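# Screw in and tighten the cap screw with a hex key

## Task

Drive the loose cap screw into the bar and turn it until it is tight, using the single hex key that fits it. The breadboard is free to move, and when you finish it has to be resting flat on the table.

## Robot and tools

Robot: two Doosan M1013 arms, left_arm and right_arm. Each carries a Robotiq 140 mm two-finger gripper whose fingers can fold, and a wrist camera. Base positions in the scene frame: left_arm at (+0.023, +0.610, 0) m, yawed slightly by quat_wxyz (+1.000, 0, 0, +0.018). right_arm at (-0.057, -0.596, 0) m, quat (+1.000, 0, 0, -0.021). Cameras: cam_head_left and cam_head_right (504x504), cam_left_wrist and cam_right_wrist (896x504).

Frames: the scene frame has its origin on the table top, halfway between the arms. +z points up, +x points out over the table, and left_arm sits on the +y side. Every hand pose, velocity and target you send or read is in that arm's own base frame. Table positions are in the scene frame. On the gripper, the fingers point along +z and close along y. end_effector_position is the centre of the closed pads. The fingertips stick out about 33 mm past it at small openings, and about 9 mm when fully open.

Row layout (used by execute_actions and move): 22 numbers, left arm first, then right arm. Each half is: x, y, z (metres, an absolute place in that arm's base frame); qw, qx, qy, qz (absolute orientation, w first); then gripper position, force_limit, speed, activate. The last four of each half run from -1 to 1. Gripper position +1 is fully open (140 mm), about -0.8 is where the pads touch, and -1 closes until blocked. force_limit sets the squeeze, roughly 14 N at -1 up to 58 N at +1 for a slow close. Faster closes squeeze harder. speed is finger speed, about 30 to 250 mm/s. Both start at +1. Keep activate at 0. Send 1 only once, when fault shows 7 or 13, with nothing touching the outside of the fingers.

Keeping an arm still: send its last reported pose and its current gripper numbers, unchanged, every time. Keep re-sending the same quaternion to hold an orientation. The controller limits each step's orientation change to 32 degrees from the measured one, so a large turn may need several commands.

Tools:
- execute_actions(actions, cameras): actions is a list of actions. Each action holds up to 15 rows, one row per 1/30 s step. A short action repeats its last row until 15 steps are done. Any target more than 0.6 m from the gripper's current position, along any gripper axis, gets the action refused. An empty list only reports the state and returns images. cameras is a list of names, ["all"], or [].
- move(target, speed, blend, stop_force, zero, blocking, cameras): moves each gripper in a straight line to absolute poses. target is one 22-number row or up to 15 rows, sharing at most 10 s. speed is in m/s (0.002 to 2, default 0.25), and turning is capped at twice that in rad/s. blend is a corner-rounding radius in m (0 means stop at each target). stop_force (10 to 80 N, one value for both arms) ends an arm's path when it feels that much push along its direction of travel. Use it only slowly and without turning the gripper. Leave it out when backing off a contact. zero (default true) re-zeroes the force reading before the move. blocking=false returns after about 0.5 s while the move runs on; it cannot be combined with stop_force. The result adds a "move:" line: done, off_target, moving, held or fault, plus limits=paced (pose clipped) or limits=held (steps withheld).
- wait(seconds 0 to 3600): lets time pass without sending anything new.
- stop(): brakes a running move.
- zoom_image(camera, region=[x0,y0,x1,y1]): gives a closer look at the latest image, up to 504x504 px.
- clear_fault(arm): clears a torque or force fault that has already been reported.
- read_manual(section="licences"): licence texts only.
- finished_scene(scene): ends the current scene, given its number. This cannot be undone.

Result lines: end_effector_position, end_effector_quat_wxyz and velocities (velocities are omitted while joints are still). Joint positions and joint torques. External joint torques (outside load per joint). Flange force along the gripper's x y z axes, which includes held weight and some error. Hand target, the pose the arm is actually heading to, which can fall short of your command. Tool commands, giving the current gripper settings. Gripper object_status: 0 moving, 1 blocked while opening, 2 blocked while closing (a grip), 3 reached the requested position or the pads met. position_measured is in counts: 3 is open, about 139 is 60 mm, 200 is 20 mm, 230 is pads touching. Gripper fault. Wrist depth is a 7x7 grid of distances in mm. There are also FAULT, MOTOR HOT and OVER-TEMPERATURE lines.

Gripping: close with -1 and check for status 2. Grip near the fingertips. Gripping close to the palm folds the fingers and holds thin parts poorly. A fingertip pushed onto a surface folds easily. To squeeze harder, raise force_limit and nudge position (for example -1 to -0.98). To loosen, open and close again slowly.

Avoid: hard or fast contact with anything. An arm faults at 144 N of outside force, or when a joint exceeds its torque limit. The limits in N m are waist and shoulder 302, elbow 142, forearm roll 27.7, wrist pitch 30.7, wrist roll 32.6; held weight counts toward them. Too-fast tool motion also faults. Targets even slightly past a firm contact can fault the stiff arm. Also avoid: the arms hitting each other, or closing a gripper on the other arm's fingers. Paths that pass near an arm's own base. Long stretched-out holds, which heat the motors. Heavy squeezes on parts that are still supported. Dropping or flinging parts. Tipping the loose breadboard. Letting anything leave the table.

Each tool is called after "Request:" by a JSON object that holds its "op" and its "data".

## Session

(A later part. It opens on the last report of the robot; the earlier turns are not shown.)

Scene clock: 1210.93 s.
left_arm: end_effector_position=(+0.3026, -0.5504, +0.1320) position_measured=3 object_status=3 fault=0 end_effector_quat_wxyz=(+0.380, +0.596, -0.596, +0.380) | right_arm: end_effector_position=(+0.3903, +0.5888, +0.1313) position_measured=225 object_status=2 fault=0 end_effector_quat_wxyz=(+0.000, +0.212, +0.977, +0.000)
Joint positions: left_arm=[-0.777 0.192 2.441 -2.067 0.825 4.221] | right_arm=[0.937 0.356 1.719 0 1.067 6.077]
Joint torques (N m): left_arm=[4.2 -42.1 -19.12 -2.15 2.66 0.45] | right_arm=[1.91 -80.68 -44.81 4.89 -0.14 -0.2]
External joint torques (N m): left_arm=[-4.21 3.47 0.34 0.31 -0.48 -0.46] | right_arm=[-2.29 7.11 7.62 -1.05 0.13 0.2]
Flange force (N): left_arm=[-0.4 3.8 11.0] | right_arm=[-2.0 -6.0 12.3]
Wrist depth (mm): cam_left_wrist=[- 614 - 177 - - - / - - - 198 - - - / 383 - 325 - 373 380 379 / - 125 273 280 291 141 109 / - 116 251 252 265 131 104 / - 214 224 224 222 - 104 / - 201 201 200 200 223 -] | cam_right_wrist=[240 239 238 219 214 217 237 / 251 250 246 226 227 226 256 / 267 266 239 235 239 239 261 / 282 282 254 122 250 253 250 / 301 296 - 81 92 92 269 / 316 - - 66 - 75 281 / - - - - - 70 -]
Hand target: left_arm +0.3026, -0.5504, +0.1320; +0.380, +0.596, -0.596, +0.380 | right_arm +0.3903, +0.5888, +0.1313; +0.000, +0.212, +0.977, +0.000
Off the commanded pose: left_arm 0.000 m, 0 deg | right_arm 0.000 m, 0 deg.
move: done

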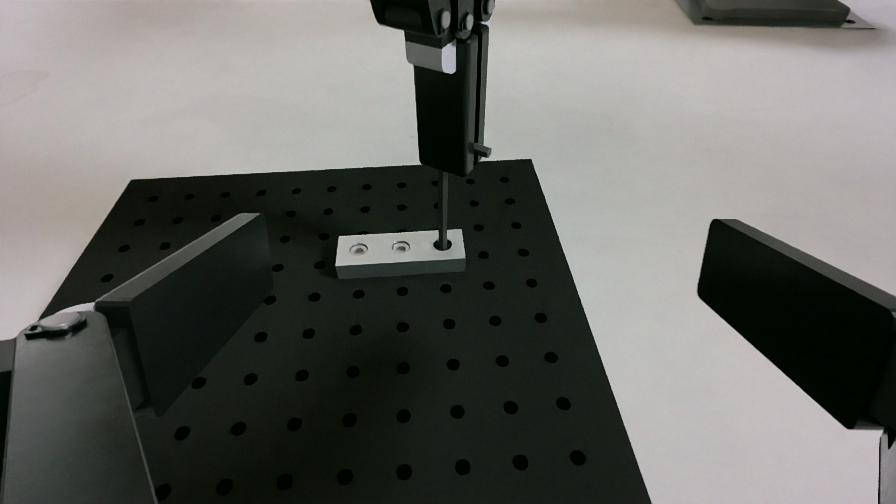

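Request:
{"op": "move", "data": {"target": [[0.3026,-0.5504,0.132,0.3799,0.5964,-0.5964,0.3799,1,-1,0,0,0.3903,0.5888,0.1295,0,0.21218,0.97723,0,-0.98,0,-1,0],[0.3026,-0.5504,0.132,0.3799,0.5964,-0.5964,0.3799,1,-1,0,0,0.3903,0.5888,0.1295,0,0.21218,0.97723,0,-0.7,0,-1,0],[0.3026,-0.5504,0.132,0.3799,0.5964,-0.5964,0.3799,1,-1,0,0,0.3903,0.5885,0.1295,0,0.17365,0.98481,0,-1,-1,-1,0],[0.3026,-0.5504,0.132,0.3799,0.5964,-0.5964,0.3799,1,-1,0,0,0.3903,0.5885,0.1305,0,0.17365,0.98481,0,-1,-1,-1,0]], "speed": 0.03, "cameras": ["cam_right_wrist"]}}

Request:
{"op": "zoom_image", "data": {"camera": "cam_right_wrist", "region": [380, 140, 580, 300]}}

Request:
{"op": "move", "data": {"target": [0.3026,-0.5504,0.132,0.3799,0.5964,-0.5964,0.3799,1,-1,0,0,0.3903,0.5885,0.14,0,0.17365,0.98481,0,-1,-1,-1,0], "speed": 0.02, "stop_force": 12}}

Scene clock: 1224.87 s.
left_arm: end_effector_position=(+0.3026, -0.5504, +0.1320) position_measured=3 object_status=3 fault=0 end_effector_quat_wxyz=(+0.380, +0.596, -0.596, +0.380) | right_arm: end_effector_position=(+0.3903, +0.5884, +0.1304) position_measured=221 object_status=2 fault=0 end_effector_quat_wxyz=(+0.000, +0.174, +0.985, +0.000)
Joint positions: left_arm=[-0.777 0.192 2.441 -2.067 0.825 4.221] | right_arm=[0.936 0.356 1.72 0 1.066 5.998]
Joint torques (N m): left_arm=[4.28 -42.36 -19.23 -2.16 2.66 0.45] | right_arm=[1.48 -75.89 -42.14 4.88 -0.75 -0.21]
External joint torques (N m): left_arm=[-4.24 3.69 0.36 0.3 -0.48 -0.45] | right_arm=[-1.6 2.29 5.03 -1.03 0.75 0.21]
Flange force (N): left_arm=[-0.7 3.7 11.4] | right_arm=[-0.3 -7.0 5.1]
Wrist depth (mm): cam_left_wrist=[- 635 591 179 583 - - / - 450 490 208 464 - - / - 408 336 224 - 374 389 / - 125 284 271 - 150 116 / - 116 246 245 258 130 104 / - 215 223 223 228 - 104 / - 202 200 200 199 - -] | cam_right_wrist=[238 238 238 219 214 217 236 / 251 250 245 226 226 226 248 / 265 264 239 235 238 239 265 / 281 280 252 122 249 252 272 / 295 295 - 81 92 87 142 / 316 - - 65 - 76 286 / - - 70 - - 70 -]
Hand target: left_arm +0.3026, -0.5504, +0.1320; +0.380, +0.596, -0.596, +0.380 | right_arm +0.3903, +0.5885, +0.1305; +0.000, +0.174, +0.985, +0.000
Off the commanded pose: left_arm 0.000 m, 0 deg | right_arm 0.000 m, 0 deg.
move: done

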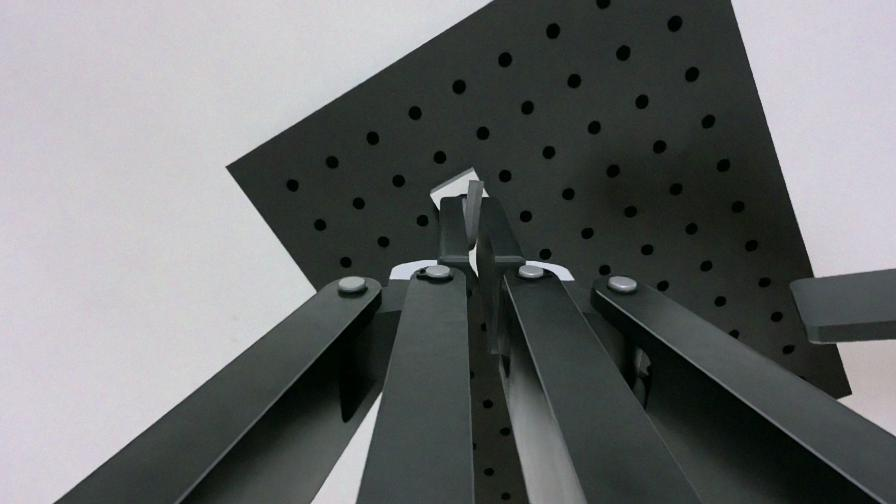

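Scaled by 2.520 from the camera's image (finer frame: 1280x720).

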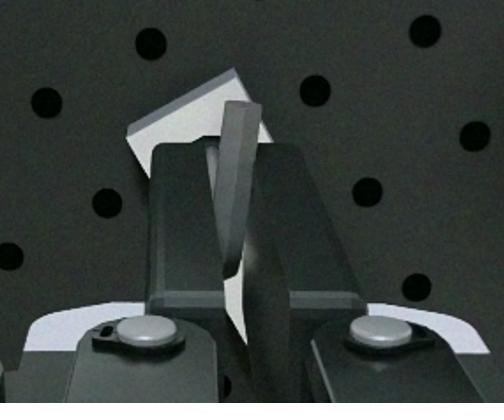

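Scene clock: 1225.93 s.
left_arm: end_effector_position=(+0.3026, -0.5504, +0.1320) position_measured=3 object_status=3 fault=0 end_effector_quat_wxyz=(+0.380, +0.596, -0.596, +0.380) | right_arm: end_effector_position=(+0.3903, +0.5885, +0.1400) position_measured=221 object_status=2 fault=0 end_effector_quat_wxyz=(+0.000, +0.174, +0.985, +0.000)
Joint positions: left_arm=[-0.777 0.192 2.441 -2.067 0.825 4.221] | right_arm=[0.936 0.349 1.711 0 1.082 5.998]
Joint torques (N m): left_arm=[4.43 -42.42 -19.32 -2.15 2.65 0.46] | right_arm=[0.96 -72.53 -41.4 4.66 -1.03 -0.08]
External joint torques (N m): left_arm=[-4.37 3.76 0.53 0.3 -0.47 -0.46] | right_arm=[-1.05 -0.04 4.19 -0.8 1.04 0.08]
Flange force (N): left_arm=[-0.9 4.1 11.6] | right_arm=[0.6 -8.2 2.1]
Wrist depth (mm): cam_left_wrist=[597 - 593 181 600 598 - / 471 - 479 202 - - 444 / 388 - 328 - - 384 381 / 320 125 271 276 289 138 305 / - 116 239 258 267 - 104 / - 215 224 224 218 - 104 / - 202 201 201 200 224 228] | cam_right_wrist=[246 245 246 228 224 225 246 / 259 259 240 236 236 237 259 / 272 272 248 246 249 249 273 / 290 290 263 121 262 263 283 / 308 305 - 81 92 86 283 / 323 - - 65 - 76 320 / - - 70 - - 71 -]
Hand target: left_arm +0.3026, -0.5504, +0.1320; +0.380, +0.596, -0.596, +0.380 | right_arm +0.3903, +0.5885, +0.1400; +0.000, +0.174, +0.985, +0.000
Off the commanded pose: left_arm 0.000 m, 0 deg | right_arm 0.000 m, 0 deg.
move: done

Request:
{"op": "wait", "data": {"seconds": 0.1, "cameras": ["cam_left_wrist"]}}

Request:
{"op": "zoom_image", "data": {"camera": "cam_left_wrist", "region": [400, 120, 500, 270]}}

Scene clock: 1228.53 s.
left_arm: end_effector_position=(+0.3026, -0.5504, +0.1320) position_measured=3 object_status=3 fault=0 end_effector_quat_wxyz=(+0.380, +0.596, -0.596, +0.380) | right_arm: end_effector_position=(+0.3903, +0.5885, +0.1400) position_measured=221 object_status=2 fault=0 end_effector_quat_wxyz=(+0.000, +0.174, +0.985, +0.000)
Joint positions: left_arm=[-0.777 0.192 2.441 -2.067 0.825 4.221] | right_arm=[0.936 0.349 1.711 0 1.082 5.998]
Joint torques (N m): left_arm=[4.41 -42.34 -19.36 -2.14 2.67 0.42] | right_arm=[1.4 -73 -41.41 4.64 -1.04 -0.1]
External joint torques (N m): left_arm=[-4.4 3.7 0.46 0.28 -0.49 -0.42] | right_arm=[-1.37 -0.21 3.96 -0.75 1.04 0.1]
Flange force (N): left_arm=[-0.8 4.2 11.8] | right_arm=[0.1 -8.1 1.8]
Wrist depth (mm): cam_left_wrist=[641 612 547 183 - 533 601 / - - 468 206 486 464 - / - - 346 328 - 394 376 / - 125 274 275 288 - 116 / - 116 246 246 260 - 104 / - 214 223 224 222 - 104 / - 201 201 200 203 - -] | cam_right_wrist=[246 246 246 227 223 226 247 / 258 258 240 235 235 237 260 / 272 273 248 245 248 248 274 / 289 290 262 121 261 263 284 / 308 300 - 81 92 86 281 / 323 - - 66 - 76 321 / - - 70 - - 71 -]
Hand target: left_arm +0.3026, -0.5504, +0.1320; +0.380, +0.596, -0.596, +0.380 | right_arm +0.3903, +0.5885, +0.1400; +0.000, +0.174, +0.985, +0.000
Tool commands: left_gripper/position=+1.0 left_gripper/force_limit=-1.0 left_gripper/speed=+0.0 left_gripper/activate=+0.0 right_gripper/position=-1.0 right_gripper/force_limit=-1.0 right_gripper/speed=-1.0 right_gripper/activate=+0.0
Off the commanded pose: left_arm 0.000 m, 0 deg | right_arm 0.000 m, 0 deg.
wait: 0.10 s; at rest from the start

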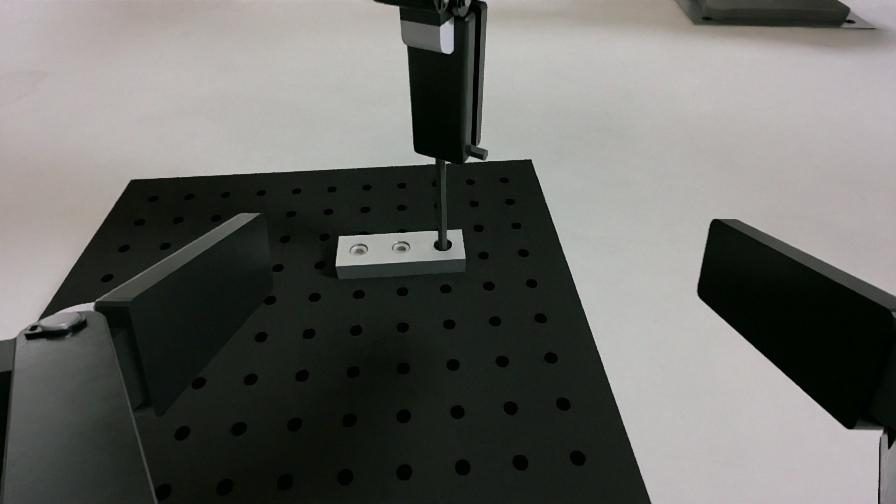

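Scaled by 3.360 from the camera's image (finer frame: 1280x720).

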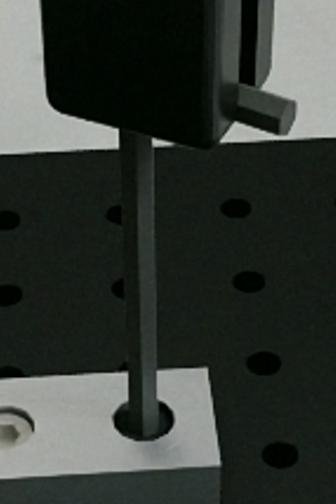

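Request:
{"op": "move", "data": {"target": [[0.3026,-0.5504,0.132,0.3799,0.5964,-0.5964,0.3799,1,-1,0,0,0.3903,0.5885,0.14,0,0.17365,0.98481,0,-0.45,-1,-1,0]], "speed": 0.05}}

Request:
{"op": "move", "data": {"target": [[0.3026,-0.5504,0.132,0.3799,0.5964,-0.5964,0.3799,1,-1,0,0,0.3903,0.5885,0.167,0,0.17365,0.98481,0,-0.45,-1,-1,0],[0.3026,-0.5504,0.132,0.3799,0.5964,-0.5964,0.3799,1,-1,0,0,0.395,0.586,0.167,0,-0.5373,0.8434,0,-0.45,-1,-1,0],[0.3026,-0.5504,0.132,0.3799,0.5964,-0.5964,0.3799,1,-1,0,0,0.4,0.5842,0.167,0,-0.96815,0.25038,0,-0.45,-1,-1,0]], "speed": [0.05,0.6,0.6], "blend": [0,0.01,0], "cameras": ["cam_left_wrist","cam_right_wrist"]}}

Request:
{"op": "zoom_image", "data": {"camera": "cam_left_wrist", "region": [380, 80, 520, 270]}}

Scene clock: 1250.30 s.
left_arm: end_effector_position=(+0.3026, -0.5504, +0.1320) position_measured=3 object_status=3 fault=0 end_effector_quat_wxyz=(+0.380, +0.596, -0.596, +0.380) | right_arm: end_effector_position=(+0.3903, +0.5885, +0.1400) position_measured=186 object_status=0 fault=0 end_effector_quat_wxyz=(+0.000, +0.174, +0.985, +0.000)
Joint positions: left_arm=[-0.777 0.192 2.441 -2.067 0.825 4.221] | right_arm=[0.936 0.349 1.711 0 1.082 5.998]
Joint torques (N m): left_arm=[4.5 -42.14 -19.35 -2.14 2.67 0.45] | right_arm=[-0.29 -67.53 -37.07 4.21 -0.58 -0.04]
External joint torques (N m): left_arm=[-4.36 3.44 0.52 0.29 -0.5 -0.45] | right_arm=[0.13 -5.31 -0.28 -0.34 0.58 0.04]
Flange force (N): left_arm=[-0.4 4.5 11.2] | right_arm=[1.8 -6.4 -5.3]
Wrist depth (mm): cam_left_wrist=[- 593 556 179 - - 629 / 476 - 465 197 - - 457 / - 338 339 223 - 394 372 / 338 125 270 274 - - 305 / - 116 243 252 249 - 104 / - 215 223 224 223 - 104 / - 201 201 201 195 224 -] | cam_right_wrist=[247 243 248 227 223 226 247 / 258 259 240 233 236 237 259 / 274 274 248 244 249 248 274 / 288 288 261 174 257 263 284 / 308 81 86 276 92 87 279 / - 66 73 296 - 76 66 / - - - 318 - - -]
Hand target: left_arm +0.3026, -0.5504, +0.1320; +0.380, +0.596, -0.596, +0.380 | right_arm +0.3903, +0.5885, +0.1400; +0.000, +0.174, +0.985, +0.000
Off the commanded pose: left_arm 0.000 m, 0 deg | right_arm 0.000 m, 0 deg.
move: done

Scene clock: 1253.97 s.
left_arm: end_effector_position=(+0.3026, -0.5504, +0.1320) position_measured=3 object_status=3 fault=0 end_effector_quat_wxyz=(+0.380, +0.596, -0.596, +0.380) | right_arm: end_effector_position=(+0.4000, +0.5842, +0.1670) position_measured=186 object_status=3 fault=0 end_effector_quat_wxyz=(+0.000, +0.968, -0.250, +0.000)
Joint positions: left_arm=[-0.777 0.192 2.441 -2.067 0.825 4.221] | right_arm=[0.922 0.332 1.681 0 1.129 2.999]
Joint torques (N m): left_arm=[4.14 -42.15 -19.28 -2.16 2.69 0.44] | right_arm=[-0.23 -66.96 -37.82 4.24 -0.64 0]
External joint torques (N m): left_arm=[-4.28 3.56 0.42 0.3 -0.5 -0.44] | right_arm=[0.27 -5.3 -0.57 -0.34 0.62 0]
Flange force (N): left_arm=[-0.5 4.0 11.3] | right_arm=[-1.0 6.2 -5.3]
Wrist depth (mm): cam_left_wrist=[651 - 562 194 581 - 579 / - - 470 425 462 435 475 / 388 - 391 - 397 381 391 / - 125 275 275 - 150 115 / - 116 243 252 259 - 104 / - 215 225 223 227 - 104 / - 202 201 200 200 - -] | cam_right_wrist=[249 247 248 249 255 271 271 / 262 262 262 257 264 284 286 / 300 277 275 267 275 301 301 / 318 294 288 134 140 318 319 / 164 81 86 310 92 87 336 / - 66 73 355 - 76 66 / - - - 387 - - -]
Hand target: left_arm +0.3026, -0.5504, +0.1320; +0.380, +0.596, -0.596, +0.380 | right_arm +0.4000, +0.5842, +0.1670; +0.000, +0.968, -0.250, +0.000
Off the commanded pose: left_arm 0.000 m, 0 deg | right_arm 0.000 m, 0 deg.
move: done

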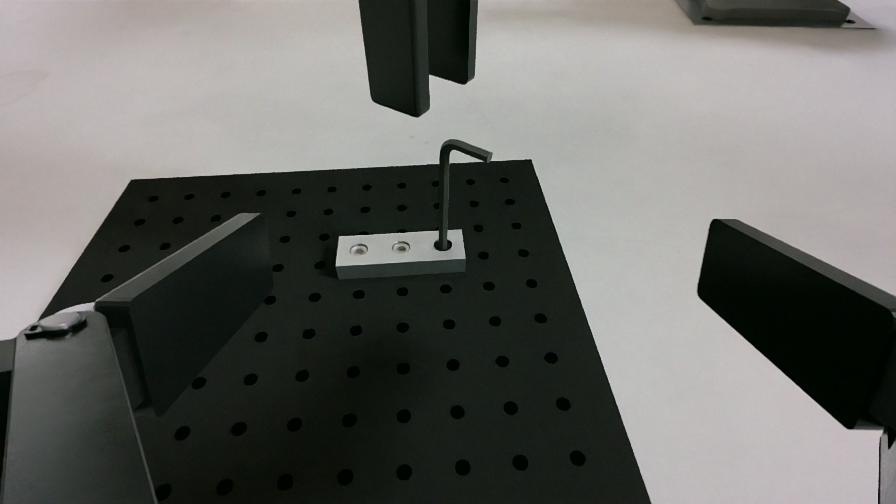

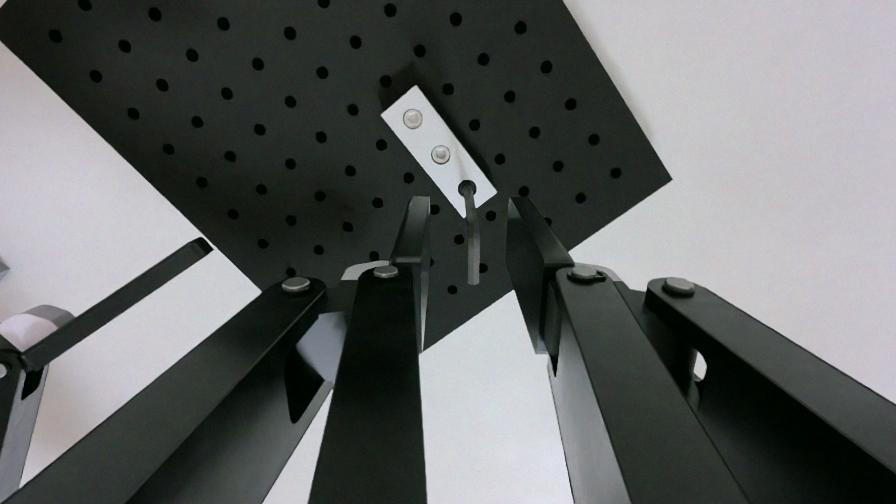

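Scaled by 2.653 from the camera's image (finer frame: 1280x720).

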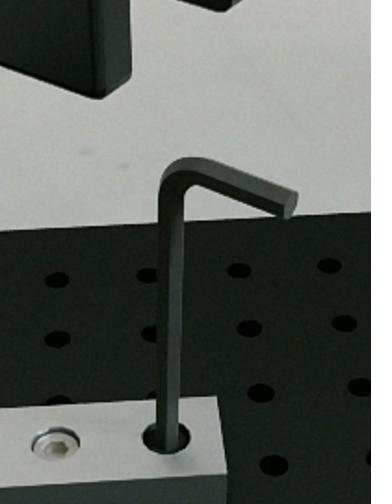

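Request:
{"op": "move", "data": {"target": [[0.3026,-0.5504,0.132,0.3799,0.5964,-0.5964,0.3799,1,-1,0,0,0.4,0.5842,0.145,0,0.96815,-0.25038,0,-0.45,-1,-1,0],[0.3026,-0.5504,0.132,0.3799,0.5964,-0.5964,0.3799,1,-1,0,0,0.4,0.5842,0.1305,0,0.96815,-0.25038,0,-0.45,-1,-1,0]], "speed": 0.06, "stop_force": 12}}

Request:
{"op": "move", "data": {"target": [0.3026,-0.5504,0.132,0.3799,0.5964,-0.5964,0.3799,1,-1,0,0,0.4,0.5842,0.1305,0,0.96815,-0.25038,0,-1,-1,-1,0], "speed": 0.06, "cameras": ["cam_left_wrist","cam_right_wrist"]}}

Request:
{"op": "zoom_image", "data": {"camera": "cam_left_wrist", "region": [380, 80, 520, 270]}}

Request:
{"op": "zoom_image", "data": {"camera": "cam_right_wrist", "region": [380, 140, 580, 300]}}

Scene clock: 1264.07 s.
left_arm: end_effector_position=(+0.3026, -0.5504, +0.1320) position_measured=3 object_status=3 fault=0 end_effector_quat_wxyz=(+0.380, +0.596, -0.596, +0.380) | right_arm: end_effector_position=(+0.4000, +0.5842, +0.1305) position_measured=186 object_status=3 fault=0 end_effector_quat_wxyz=(+0.000, +0.968, -0.250, +0.000)
Joint positions: left_arm=[-0.777 0.192 2.441 -2.067 0.825 4.221] | right_arm=[0.922 0.359 1.716 0 1.067 2.999]
Joint torques (N m): left_arm=[4.45 -42.31 -19.26 -2.12 2.65 0.47] | right_arm=[-0.29 -68.7 -36.8 4.08 -0.61 -0.08]
External joint torques (N m): left_arm=[-4.41 3.63 0.31 0.26 -0.47 -0.47] | right_arm=[0.28 -5.49 -0.4 -0.31 0.6 0.08]
Flange force (N): left_arm=[-0.5 4.1 11.7] | right_arm=[-1.1 6.5 -5.7]
Wrist depth (mm): cam_left_wrist=[- 607 157 201 - - 582 / - - - 206 - - - / - - - 237 364 369 383 / - 125 275 275 307 306 115 / - 116 252 254 266 268 104 / - 101 224 223 223 - 104 / - 202 201 201 198 - -] | cam_right_wrist=[214 214 215 215 220 240 240 / 224 225 225 225 226 252 252 / 258 237 239 232 240 262 265 / 277 252 248 167 247 282 281 / 289 81 86 264 93 87 297 / - 66 73 312 - 76 66 / - - - 339 - - -]
Hand target: left_arm +0.3026, -0.5504, +0.1320; +0.380, +0.596, -0.596, +0.380 | right_arm +0.4000, +0.5842, +0.1305; +0.000, +0.968, -0.250, +0.000
Off the commanded pose: left_arm 0.000 m, 0 deg | right_arm 0.000 m, 0 deg.
move: done

Scene clock: 1265.10 s.
left_arm: end_effector_position=(+0.3026, -0.5504, +0.1320) position_measured=3 object_status=3 fault=0 end_effector_quat_wxyz=(+0.380, +0.596, -0.596, +0.380) | right_arm: end_effector_position=(+0.4000, +0.5842, +0.1305) position_measured=223 object_status=2 fault=0 end_effector_quat_wxyz=(+0.000, +0.968, -0.250, +0.000)
Joint positions: left_arm=[-0.777 0.192 2.441 -2.067 0.825 4.221] | right_arm=[0.922 0.359 1.716 0 1.067 2.999]
Joint torques (N m): left_arm=[4.24 -42.48 -19.17 -2.14 2.68 0.44] | right_arm=[0.15 -66.58 -35.12 4.1 -0.18 0.01]
External joint torques (N m): left_arm=[-4.2 3.81 0.26 0.28 -0.5 -0.44] | right_arm=[-0.16 -6.88 -1.72 -0.36 0.18 -0.01]
Flange force (N): left_arm=[-0.9 3.5 11.7] | right_arm=[-0.3 6.2 -7.3]
Wrist depth (mm): cam_left_wrist=[598 - - 187 - 586 542 / 473 - - 205 469 458 456 / 388 - - 231 - - - / - 125 266 274 284 - 116 / - 116 248 253 253 267 104 / - 215 223 223 223 - 104 / - 201 201 199 200 224 -] | cam_right_wrist=[214 214 215 215 218 243 239 / 225 225 225 224 227 252 252 / 240 238 237 233 239 263 267 / 276 252 249 122 251 282 282 / 290 289 - 81 92 92 298 / 308 - - 65 - 75 310 / - - - - - 70 -]
Hand target: left_arm +0.3026, -0.5504, +0.1320; +0.380, +0.596, -0.596, +0.380 | right_arm +0.4000, +0.5842, +0.1305; +0.000, +0.968, -0.250, +0.000
Off the commanded pose: left_arm 0.000 m, 0 deg | right_arm 0.000 m, 0 deg.
move: done

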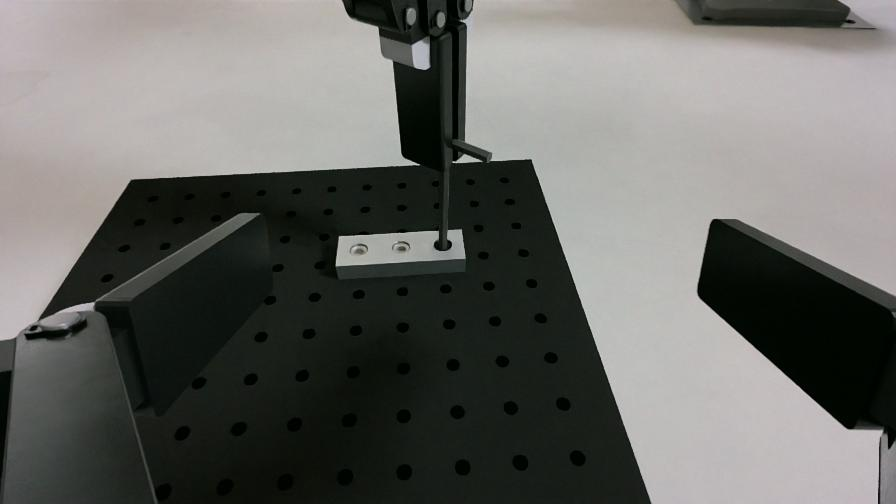

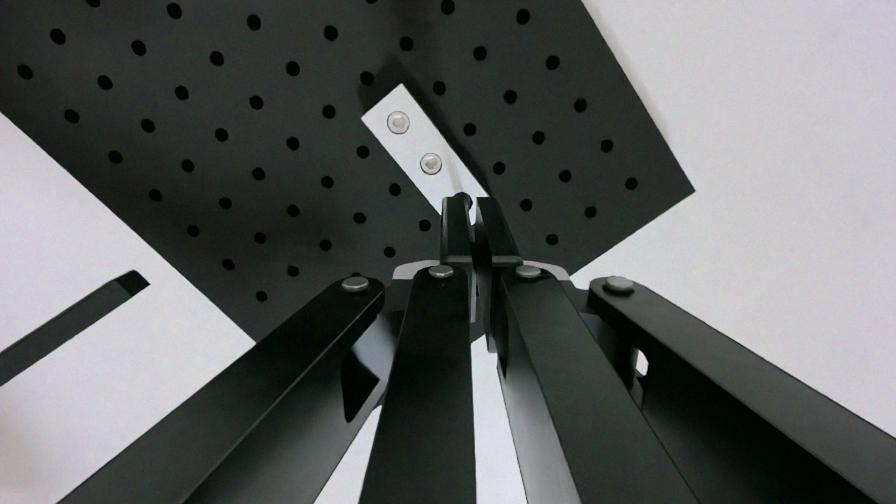

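Scaled by 2.653 from the camera's image (finer frame: 1280x720).

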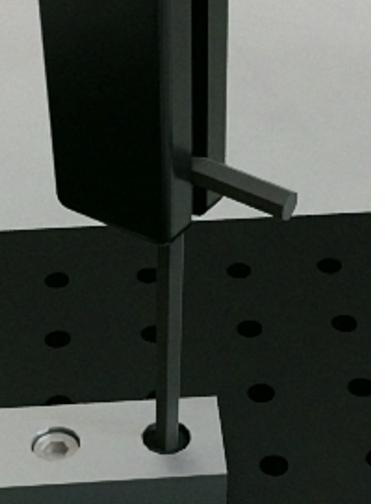

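Scaled by 2.520 from the camera's image (finer frame: 1280x720).

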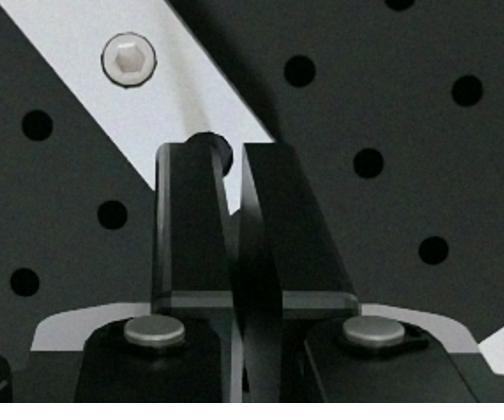

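Request:
{"op": "move", "data": {"target": [[0.3026,-0.5504,0.132,0.3799,0.5964,-0.5964,0.3799,1,-1,0,0,0.4,0.5842,0.1305,0,0.96815,-0.25038,0,-0.65,-1,-1,0],[0.3026,-0.5504,0.132,0.3799,0.5964,-0.5964,0.3799,1,-1,0,0,0.394,0.5874,0.131,0,0.96815,-0.25038,0,-0.65,-1,-1,0],[0.3026,-0.5504,0.132,0.3799,0.5964,-0.5964,0.3799,1,-1,0,0,0.394,0.5874,0.131,0,0.96815,-0.25038,0,-1,0.2,-1,0]], "speed": 0.05, "cameras": ["cam_left_wrist"]}}

Request:
{"op": "zoom_image", "data": {"camera": "cam_left_wrist", "region": [380, 80, 520, 270]}}

Scene clock: 1274.87 s.
left_arm: end_effector_position=(+0.3026, -0.5504, +0.1320) position_measured=3 object_status=3 fault=0 end_effector_quat_wxyz=(+0.380, +0.596, -0.596, +0.380) | right_arm: end_effector_position=(+0.3940, +0.5874, +0.1310) position_measured=225 object_status=0 fault=0 end_effector_quat_wxyz=(+0.000, +0.968, -0.250, +0.000)
Joint positions: left_arm=[-0.777 0.192 2.441 -2.067 0.825 4.221] | right_arm=[0.931 0.357 1.717 0 1.067 3.008]
Joint torques (N m): left_arm=[4.46 -42.24 -19.27 -2.14 2.67 0.44] | right_arm=[-0.32 -64.55 -33.8 4.06 -0.18 0.01]
External joint torques (N m): left_arm=[-4.52 3.6 0.38 0.28 -0.48 -0.44] | right_arm=[0.36 -8.69 -3.31 -0.29 0.15 -0.01]
Flange force (N): left_arm=[-0.5 4.4 11.8] | right_arm=[-1.0 5.4 -10.1]
Wrist depth (mm): cam_left_wrist=[- 632 633 180 - - - / 443 493 - 211 - - - / 409 347 334 318 - - 368 / - 125 275 281 - 139 321 / - 116 248 253 261 - 104 / - 214 224 227 227 - 104 / - 201 200 197 196 - -] | cam_right_wrist=[215 215 215 215 218 240 240 / 225 225 226 223 228 250 254 / 262 238 239 233 241 264 267 / 274 252 252 122 251 283 283 / 295 292 - 81 92 92 300 / 309 - - 65 - 75 315 / - - - - - 70 -]
Hand target: left_arm +0.3026, -0.5504, +0.1320; +0.380, +0.596, -0.596, +0.380 | right_arm +0.3940, +0.5874, +0.1310; +0.000, +0.968, -0.250, +0.000
Off the commanded pose: left_arm 0.000 m, 0 deg | right_arm 0.000 m, 0 deg.
move: done

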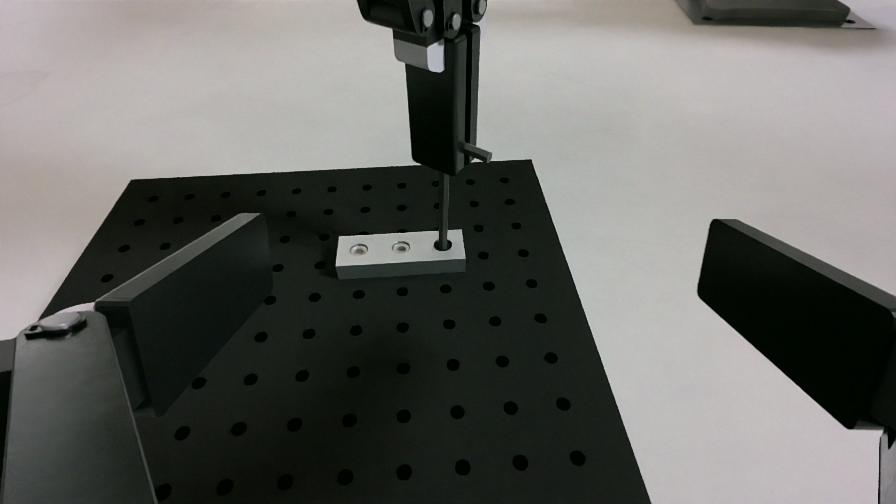

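Scaled by 2.653 from the camera's image (finer frame: 1280x720).

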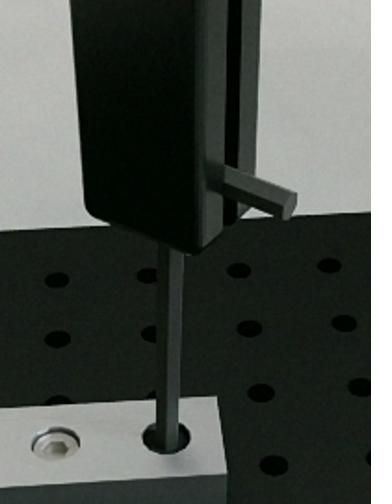

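Request:
{"op": "move", "data": {"target": [[0.3026,-0.5504,0.132,0.3799,0.5964,-0.5964,0.3799,1,-1,0,0,0.394,0.5874,0.131,0,0.96815,-0.25038,0,-0.98,1,-1,0],[0.3026,-0.5504,0.132,0.3799,0.5964,-0.5964,0.3799,1,-1,0,0,0.3934,0.5865,0.131,0,0.92718,-0.37461,0,-0.98,1,-1,0]], "speed": 0.15}}

Request:
{"op": "move", "data": {"target": [0.3026,-0.5504,0.132,0.3799,0.5964,-0.5964,0.3799,1,-1,0,0,0.3926,0.5859,0.131,0,0.87036,-0.49242,0,-0.98,1,-1,0], "speed": 0.15, "cameras": ["cam_left_wrist","cam_right_wrist"]}}

Request:
{"op": "zoom_image", "data": {"camera": "cam_left_wrist", "region": [380, 80, 520, 270]}}

Scene clock: 1283.03 s.
left_arm: end_effector_position=(+0.3026, -0.5504, +0.1320) position_measured=3 object_status=3 fault=0 end_effector_quat_wxyz=(+0.380, +0.596, -0.596, +0.380) | right_arm: end_effector_position=(+0.3934, +0.5865, +0.1310) position_measured=227 object_status=2 fault=0 end_effector_quat_wxyz=(+0.000, +0.927, -0.375, +0.000)
Joint positions: left_arm=[-0.777 0.192 2.441 -2.067 0.825 4.221] | right_arm=[0.931 0.356 1.719 0 1.066 3.27]
Joint torques (N m): left_arm=[4.17 -42.16 -19.33 -2.13 2.68 0.42] | right_arm=[-1.08 -65.57 -34.83 4.31 -0.1 0.95]
External joint torques (N m): left_arm=[-4.22 3.53 0.46 0.28 -0.5 -0.42] | right_arm=[1.28 -7.88 -2.21 -0.54 0.1 -0.95]
Flange force (N): left_arm=[-0.7 4.1 11.2] | right_arm=[0.7 6.6 -8.4]
Wrist depth (mm): cam_left_wrist=[568 - 621 181 608 585 543 / - - - 207 - - 495 / - - - - - - - / - 125 278 273 299 - 116 / - 116 250 259 250 - 104 / - 215 226 223 223 - 104 / - 201 201 205 200 222 -] | cam_right_wrist=[215 216 215 215 217 239 239 / 227 226 226 224 227 247 250 / 239 239 239 230 240 265 266 / 281 253 252 121 251 280 279 / 293 288 - 81 92 92 297 / - - - 66 - 75 312 / - - - - - 70 -]
Hand target: left_arm +0.3026, -0.5504, +0.1320; +0.380, +0.596, -0.596, +0.380 | right_arm +0.3934, +0.5865, +0.1310; +0.000, +0.927, -0.375, +0.000
Off the commanded pose: left_arm 0.000 m, 0 deg | right_arm 0.000 m, 0 deg.
move: done

Scene clock: 1284.23 s.
left_arm: end_effector_position=(+0.3026, -0.5504, +0.1320) position_measured=3 object_status=3 fault=0 end_effector_quat_wxyz=(+0.380, +0.596, -0.596, +0.380) | right_arm: end_effector_position=(+0.3926, +0.5859, +0.1310) position_measured=227 object_status=2 fault=0 end_effector_quat_wxyz=(+0.000, +0.870, -0.492, +0.000)
Joint positions: left_arm=[-0.777 0.192 2.441 -2.067 0.825 4.221] | right_arm=[0.931 0.354 1.721 0 1.066 3.532]
Joint torques (N m): left_arm=[4.52 -42.35 -19.19 -2.18 2.67 0.46] | right_arm=[2.54 -62.2 -30.65 6.39 1.49 1.4]
External joint torques (N m): left_arm=[-4.43 3.67 0.36 0.33 -0.49 -0.46] | right_arm=[-2.62 -11.01 -6.41 -2.62 -1.48 -1.4]
Flange force (N): left_arm=[-0.5 4.0 11.6] | right_arm=[6.8 1.0 -12.0]
Wrist depth (mm): cam_left_wrist=[578 554 567 183 620 556 - / 472 - 489 206 - 479 - / - 333 - - - - 376 / 317 125 273 275 288 305 311 / - 116 248 246 259 267 104 / - 215 224 228 223 - 104 / - 202 201 200 200 - -] | cam_right_wrist=[218 216 216 216 215 237 238 / 227 227 225 227 226 251 251 / 240 239 239 227 240 265 264 / 253 255 254 121 250 280 279 / 298 266 - 81 92 86 297 / 314 - - 66 - 75 308 / - - - - - 70 -]
Hand target: left_arm +0.3026, -0.5504, +0.1320; +0.380, +0.596, -0.596, +0.380 | right_arm +0.3926, +0.5859, +0.1310; +0.000, +0.870, -0.492, +0.000
Off the commanded pose: left_arm 0.000 m, 0 deg | right_arm 0.000 m, 0 deg.
move: done

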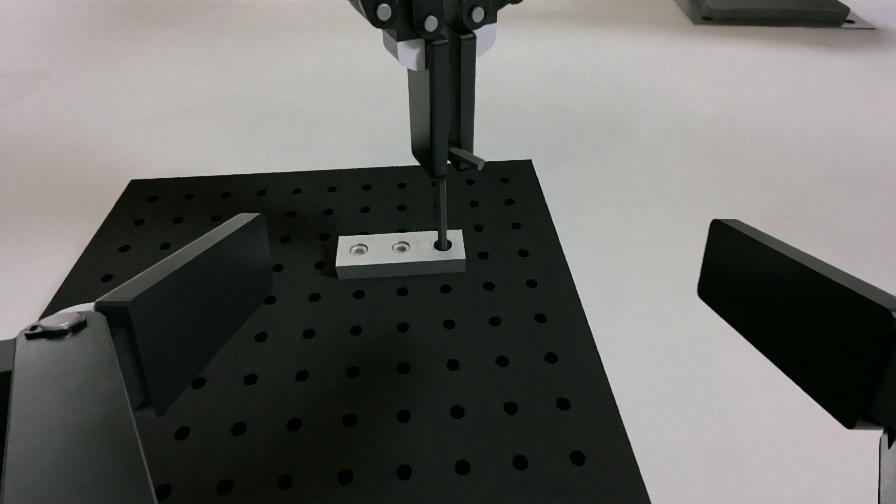

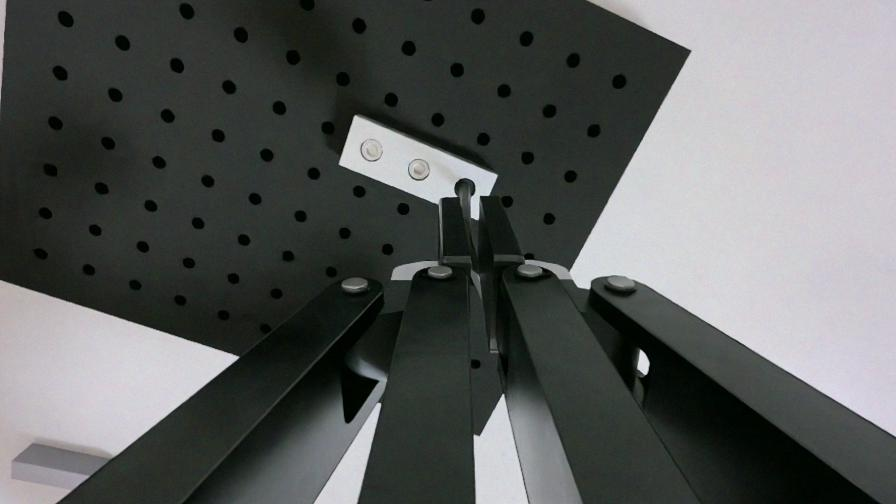

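Scaled by 2.653 from the camera's image (finer frame: 1280x720).

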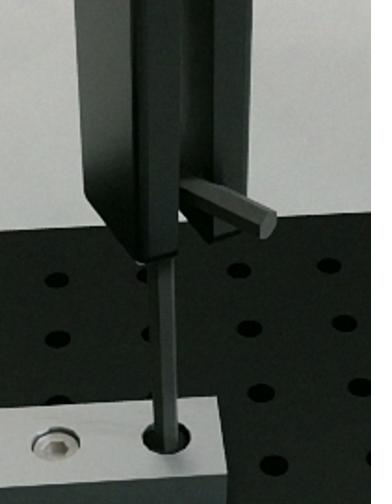

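Request:
{"op": "move", "data": {"target": [[0.3026,-0.5504,0.132,0.3799,0.5964,-0.5964,0.3799,1,-1,0,0,0.3926,0.5859,0.131,0,0.87036,-0.49242,0,-0.2,-1,-0.5,0],[0.3026,-0.5504,0.132,0.3799,0.5964,-0.5964,0.3799,1,-1,0,0,0.3926,0.5859,0.137,0,0.87036,-0.49242,0,-0.21,-1,-0.5,0]], "speed": 0.1}}

Request:
{"op": "move", "data": {"target": [0.3026,-0.5504,0.132,0.3799,0.5964,-0.5964,0.3799,1,-1,0,0,0.3822,0.5941,0.137,0,0.96593,-0.25882,0,-0.21,-1,-0.5,0], "speed": 0.1, "cameras": ["cam_left_wrist","cam_right_wrist"]}}

Request:
{"op": "zoom_image", "data": {"camera": "cam_left_wrist", "region": [380, 80, 520, 270]}}

Scene clock: 1305.37 s.
left_arm: end_effector_position=(+0.3026, -0.5504, +0.1320) position_measured=3 object_status=3 fault=0 end_effector_quat_wxyz=(+0.380, +0.596, -0.596, +0.380) | right_arm: end_effector_position=(+0.3926, +0.5859, +0.1370) position_measured=155 object_status=3 fault=0 end_effector_quat_wxyz=(+0.000, +0.870, -0.492, +0.000)
Joint positions: left_arm=[-0.777 0.192 2.441 -2.067 0.825 4.221] | right_arm=[0.932 0.35 1.716 0 1.076 3.532]
Joint torques (N m): left_arm=[4.11 -42.12 -19.33 -2.19 2.7 0.45] | right_arm=[0.12 -67.48 -36.77 4.1 -0.59 0.04]
External joint torques (N m): left_arm=[-4.17 3.5 0.42 0.33 -0.52 -0.45] | right_arm=[-0.24 -5.18 -0.44 -0.32 0.6 -0.04]
Flange force (N): left_arm=[-0.4 3.8 10.9] | right_arm=[3.0 5.4 -5.4]
Wrist depth (mm): cam_left_wrist=[- - 176 201 552 583 595 / 470 474 469 221 - - - / 388 408 - 323 - 380 377 / 314 125 283 273 - - 312 / - 108 254 252 - - 104 / - 108 225 223 229 249 104 / - 202 201 200 200 224 -] | cam_right_wrist=[221 222 221 221 223 242 245 / 234 233 233 233 233 257 256 / 245 245 245 233 246 270 270 / 260 259 133 256 136 285 287 / 302 81 86 275 116 87 297 / - 69 65 294 - - 69 / - 67 - 345 - - -]
Hand target: left_arm +0.3026, -0.5504, +0.1320; +0.380, +0.596, -0.596, +0.380 | right_arm +0.3926, +0.5859, +0.1370; +0.000, +0.870, -0.492, +0.000
Off the commanded pose: left_arm 0.000 m, 0 deg | right_arm 0.000 m, 0 deg.
move: done

Scene clock: 1308.23 s.
left_arm: end_effector_position=(+0.3026, -0.5504, +0.1320) position_measured=3 object_status=3 fault=0 end_effector_quat_wxyz=(+0.380, +0.596, -0.596, +0.380) | right_arm: end_effector_position=(+0.3822, +0.5941, +0.1370) position_measured=155 object_status=3 fault=0 end_effector_quat_wxyz=(+0.000, +0.966, -0.259, +0.000)
Joint positions: left_arm=[-0.777 0.192 2.441 -2.067 0.825 4.221] | right_arm=[0.95 0.351 1.713 0 1.077 3.045]
Joint torques (N m): left_arm=[4.21 -42.32 -19.29 -2.12 2.66 0.43] | right_arm=[-0.21 -68.28 -37.04 4.08 -0.57 -0.02]
External joint torques (N m): left_arm=[-4.23 3.68 0.41 0.26 -0.47 -0.43] | right_arm=[0.22 -5.21 -0.36 -0.28 0.56 0.02]
Flange force (N): left_arm=[-0.9 3.9 11.5] | right_arm=[-0.7 6.4 -5.3]
Wrist depth (mm): cam_left_wrist=[- - 157 155 - 558 577 / 477 - - 182 - 470 469 / - 402 341 257 - - - / 324 125 263 273 291 306 110 / - 108 246 251 266 267 104 / - 215 224 223 224 250 104 / - 202 200 204 196 224 -] | cam_right_wrist=[221 221 221 220 222 245 245 / 233 232 233 227 233 254 257 / 271 245 245 243 246 272 270 / 280 261 133 256 136 287 285 / 302 81 86 281 116 87 296 / - 69 65 325 - - 70 / - 67 - 347 - - -]
Hand target: left_arm +0.3026, -0.5504, +0.1320; +0.380, +0.596, -0.596, +0.380 | right_arm +0.3822, +0.5941, +0.1370; +0.000, +0.966, -0.259, +0.000
Off the commanded pose: left_arm 0.000 m, 0 deg | right_arm 0.000 m, 0 deg.
move: done

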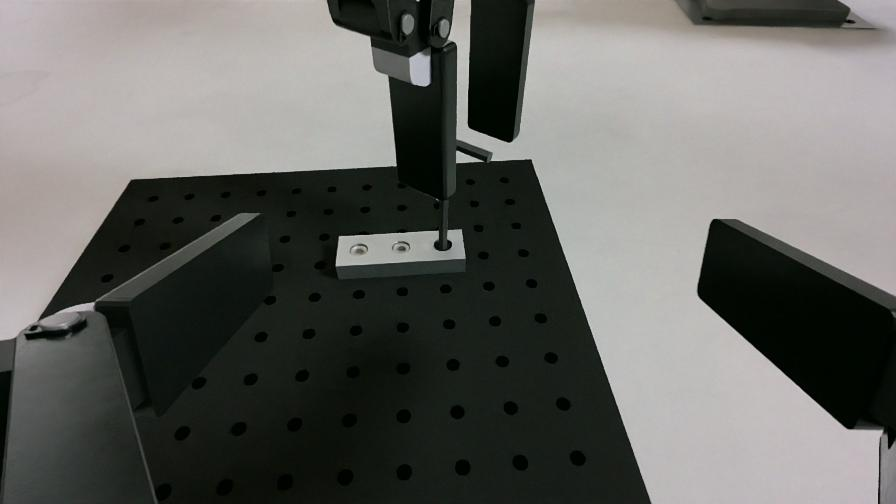

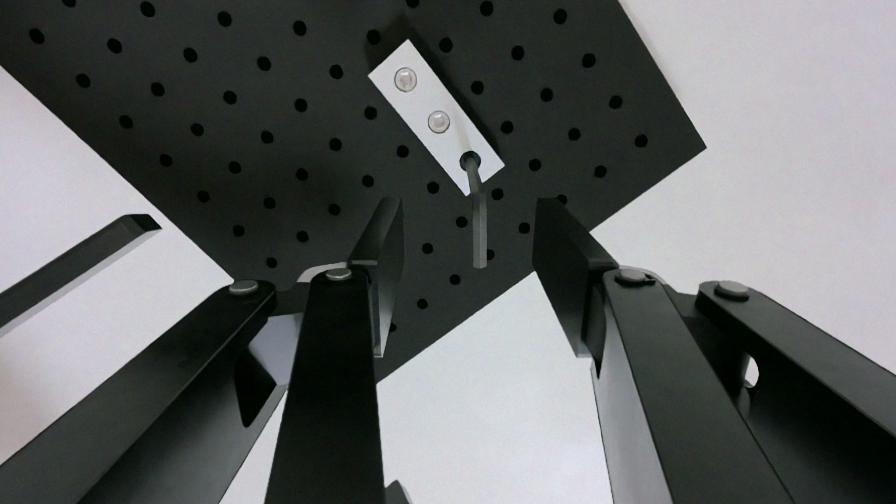

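Scaled by 2.653 from the camera's image (finer frame: 1280x720).

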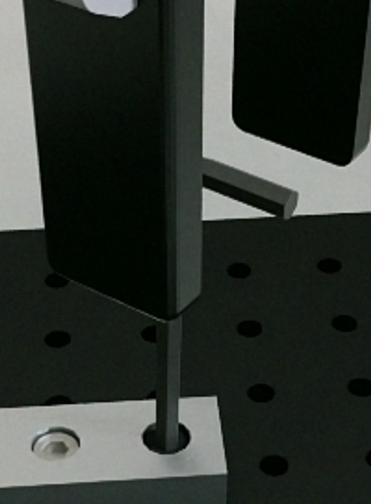

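Request:
{"op": "move", "data": {"target": [[0.3026,-0.5504,0.132,0.3799,0.5964,-0.5964,0.3799,1,-1,0,0,0.3822,0.5941,0.137,0,0.96593,-0.25882,0,-0.55,1,0,0],[0.3026,-0.5504,0.132,0.3799,0.5964,-0.5964,0.3799,1,-1,0,0,0.3822,0.5941,0.137,0,0.96593,-0.25882,0,-1,1,0.4,0]], "speed": 0.1, "cameras": ["cam_left_wrist","cam_right_wrist"]}}

Request:
{"op": "zoom_image", "data": {"camera": "cam_left_wrist", "region": [380, 80, 520, 270]}}

Scene clock: 1315.60 s.
left_arm: end_effector_position=(+0.3026, -0.5504, +0.1320) position_measured=3 object_status=3 fault=0 end_effector_quat_wxyz=(+0.380, +0.596, -0.596, +0.380) | right_arm: end_effector_position=(+0.3822, +0.5941, +0.1371) position_measured=228 object_status=2 fault=0 end_effector_quat_wxyz=(+0.000, +0.966, -0.259, +0.000)
Joint positions: left_arm=[-0.777 0.192 2.441 -2.067 0.825 4.221] | right_arm=[0.95 0.351 1.713 0 1.077 3.045]
Joint torques (N m): left_arm=[4.1 -42.25 -19.27 -2.15 2.7 0.43] | right_arm=[-0.85 -62.63 -33.77 4 -1.07 0.16]
External joint torques (N m): left_arm=[-3.94 3.54 0.39 0.29 -0.53 -0.43] | right_arm=[0.81 -9.86 -3.26 -0.23 1.06 -0.16]
Flange force (N): left_arm=[-0.7 3.4 10.8] | right_arm=[-1.2 6.7 -12.4]
Wrist depth (mm): cam_left_wrist=[- - 620 169 - - 607 / - - - 195 - - - / - - 333 - - 372 368 / - 125 274 282 284 139 116 / - 108 245 251 252 - 104 / - 214 218 224 224 - 104 / - 205 200 204 203 - -] | cam_right_wrist=[221 220 220 220 221 244 244 / 233 232 233 229 233 255 257 / 270 245 245 240 246 271 271 / 281 265 260 122 280 287 287 / 303 300 - 81 92 92 303 / 321 - - 65 - 75 319 / - - - - - 72 -]
Hand target: left_arm +0.3026, -0.5504, +0.1320; +0.380, +0.596, -0.596, +0.380 | right_arm +0.3822, +0.5941, +0.1370; +0.000, +0.966, -0.259, +0.000
Off the commanded pose: left_arm 0.000 m, 0 deg | right_arm 0.000 m, 0 deg.
move: done

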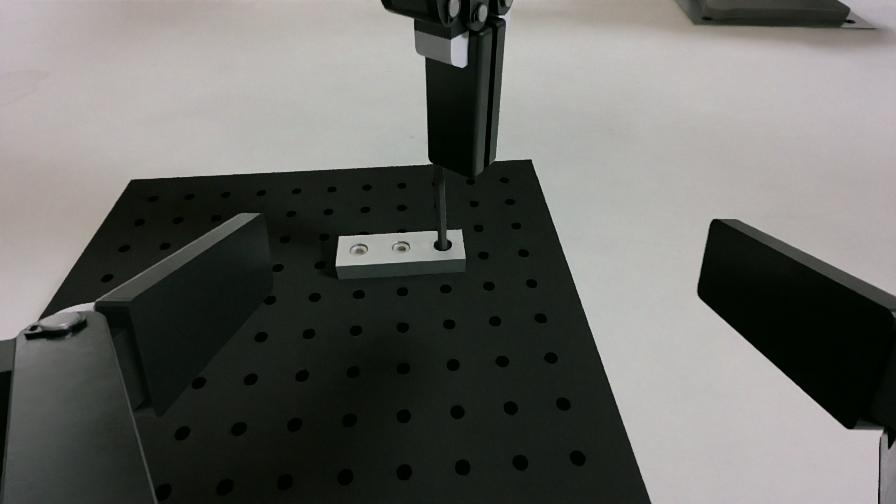

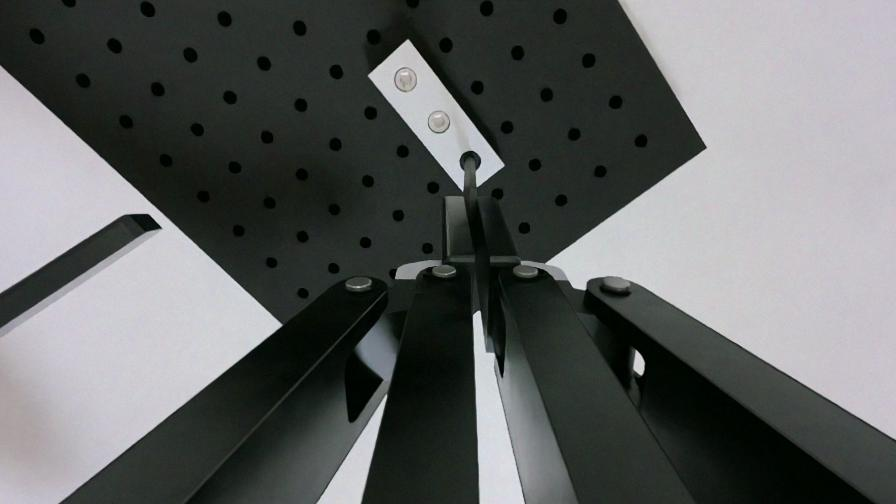

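Scaled by 2.653 from the camera's image (finer frame: 1280x720).

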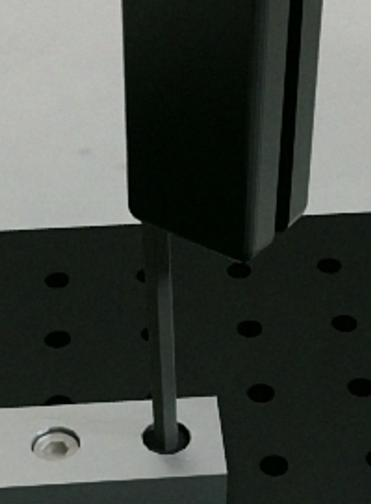

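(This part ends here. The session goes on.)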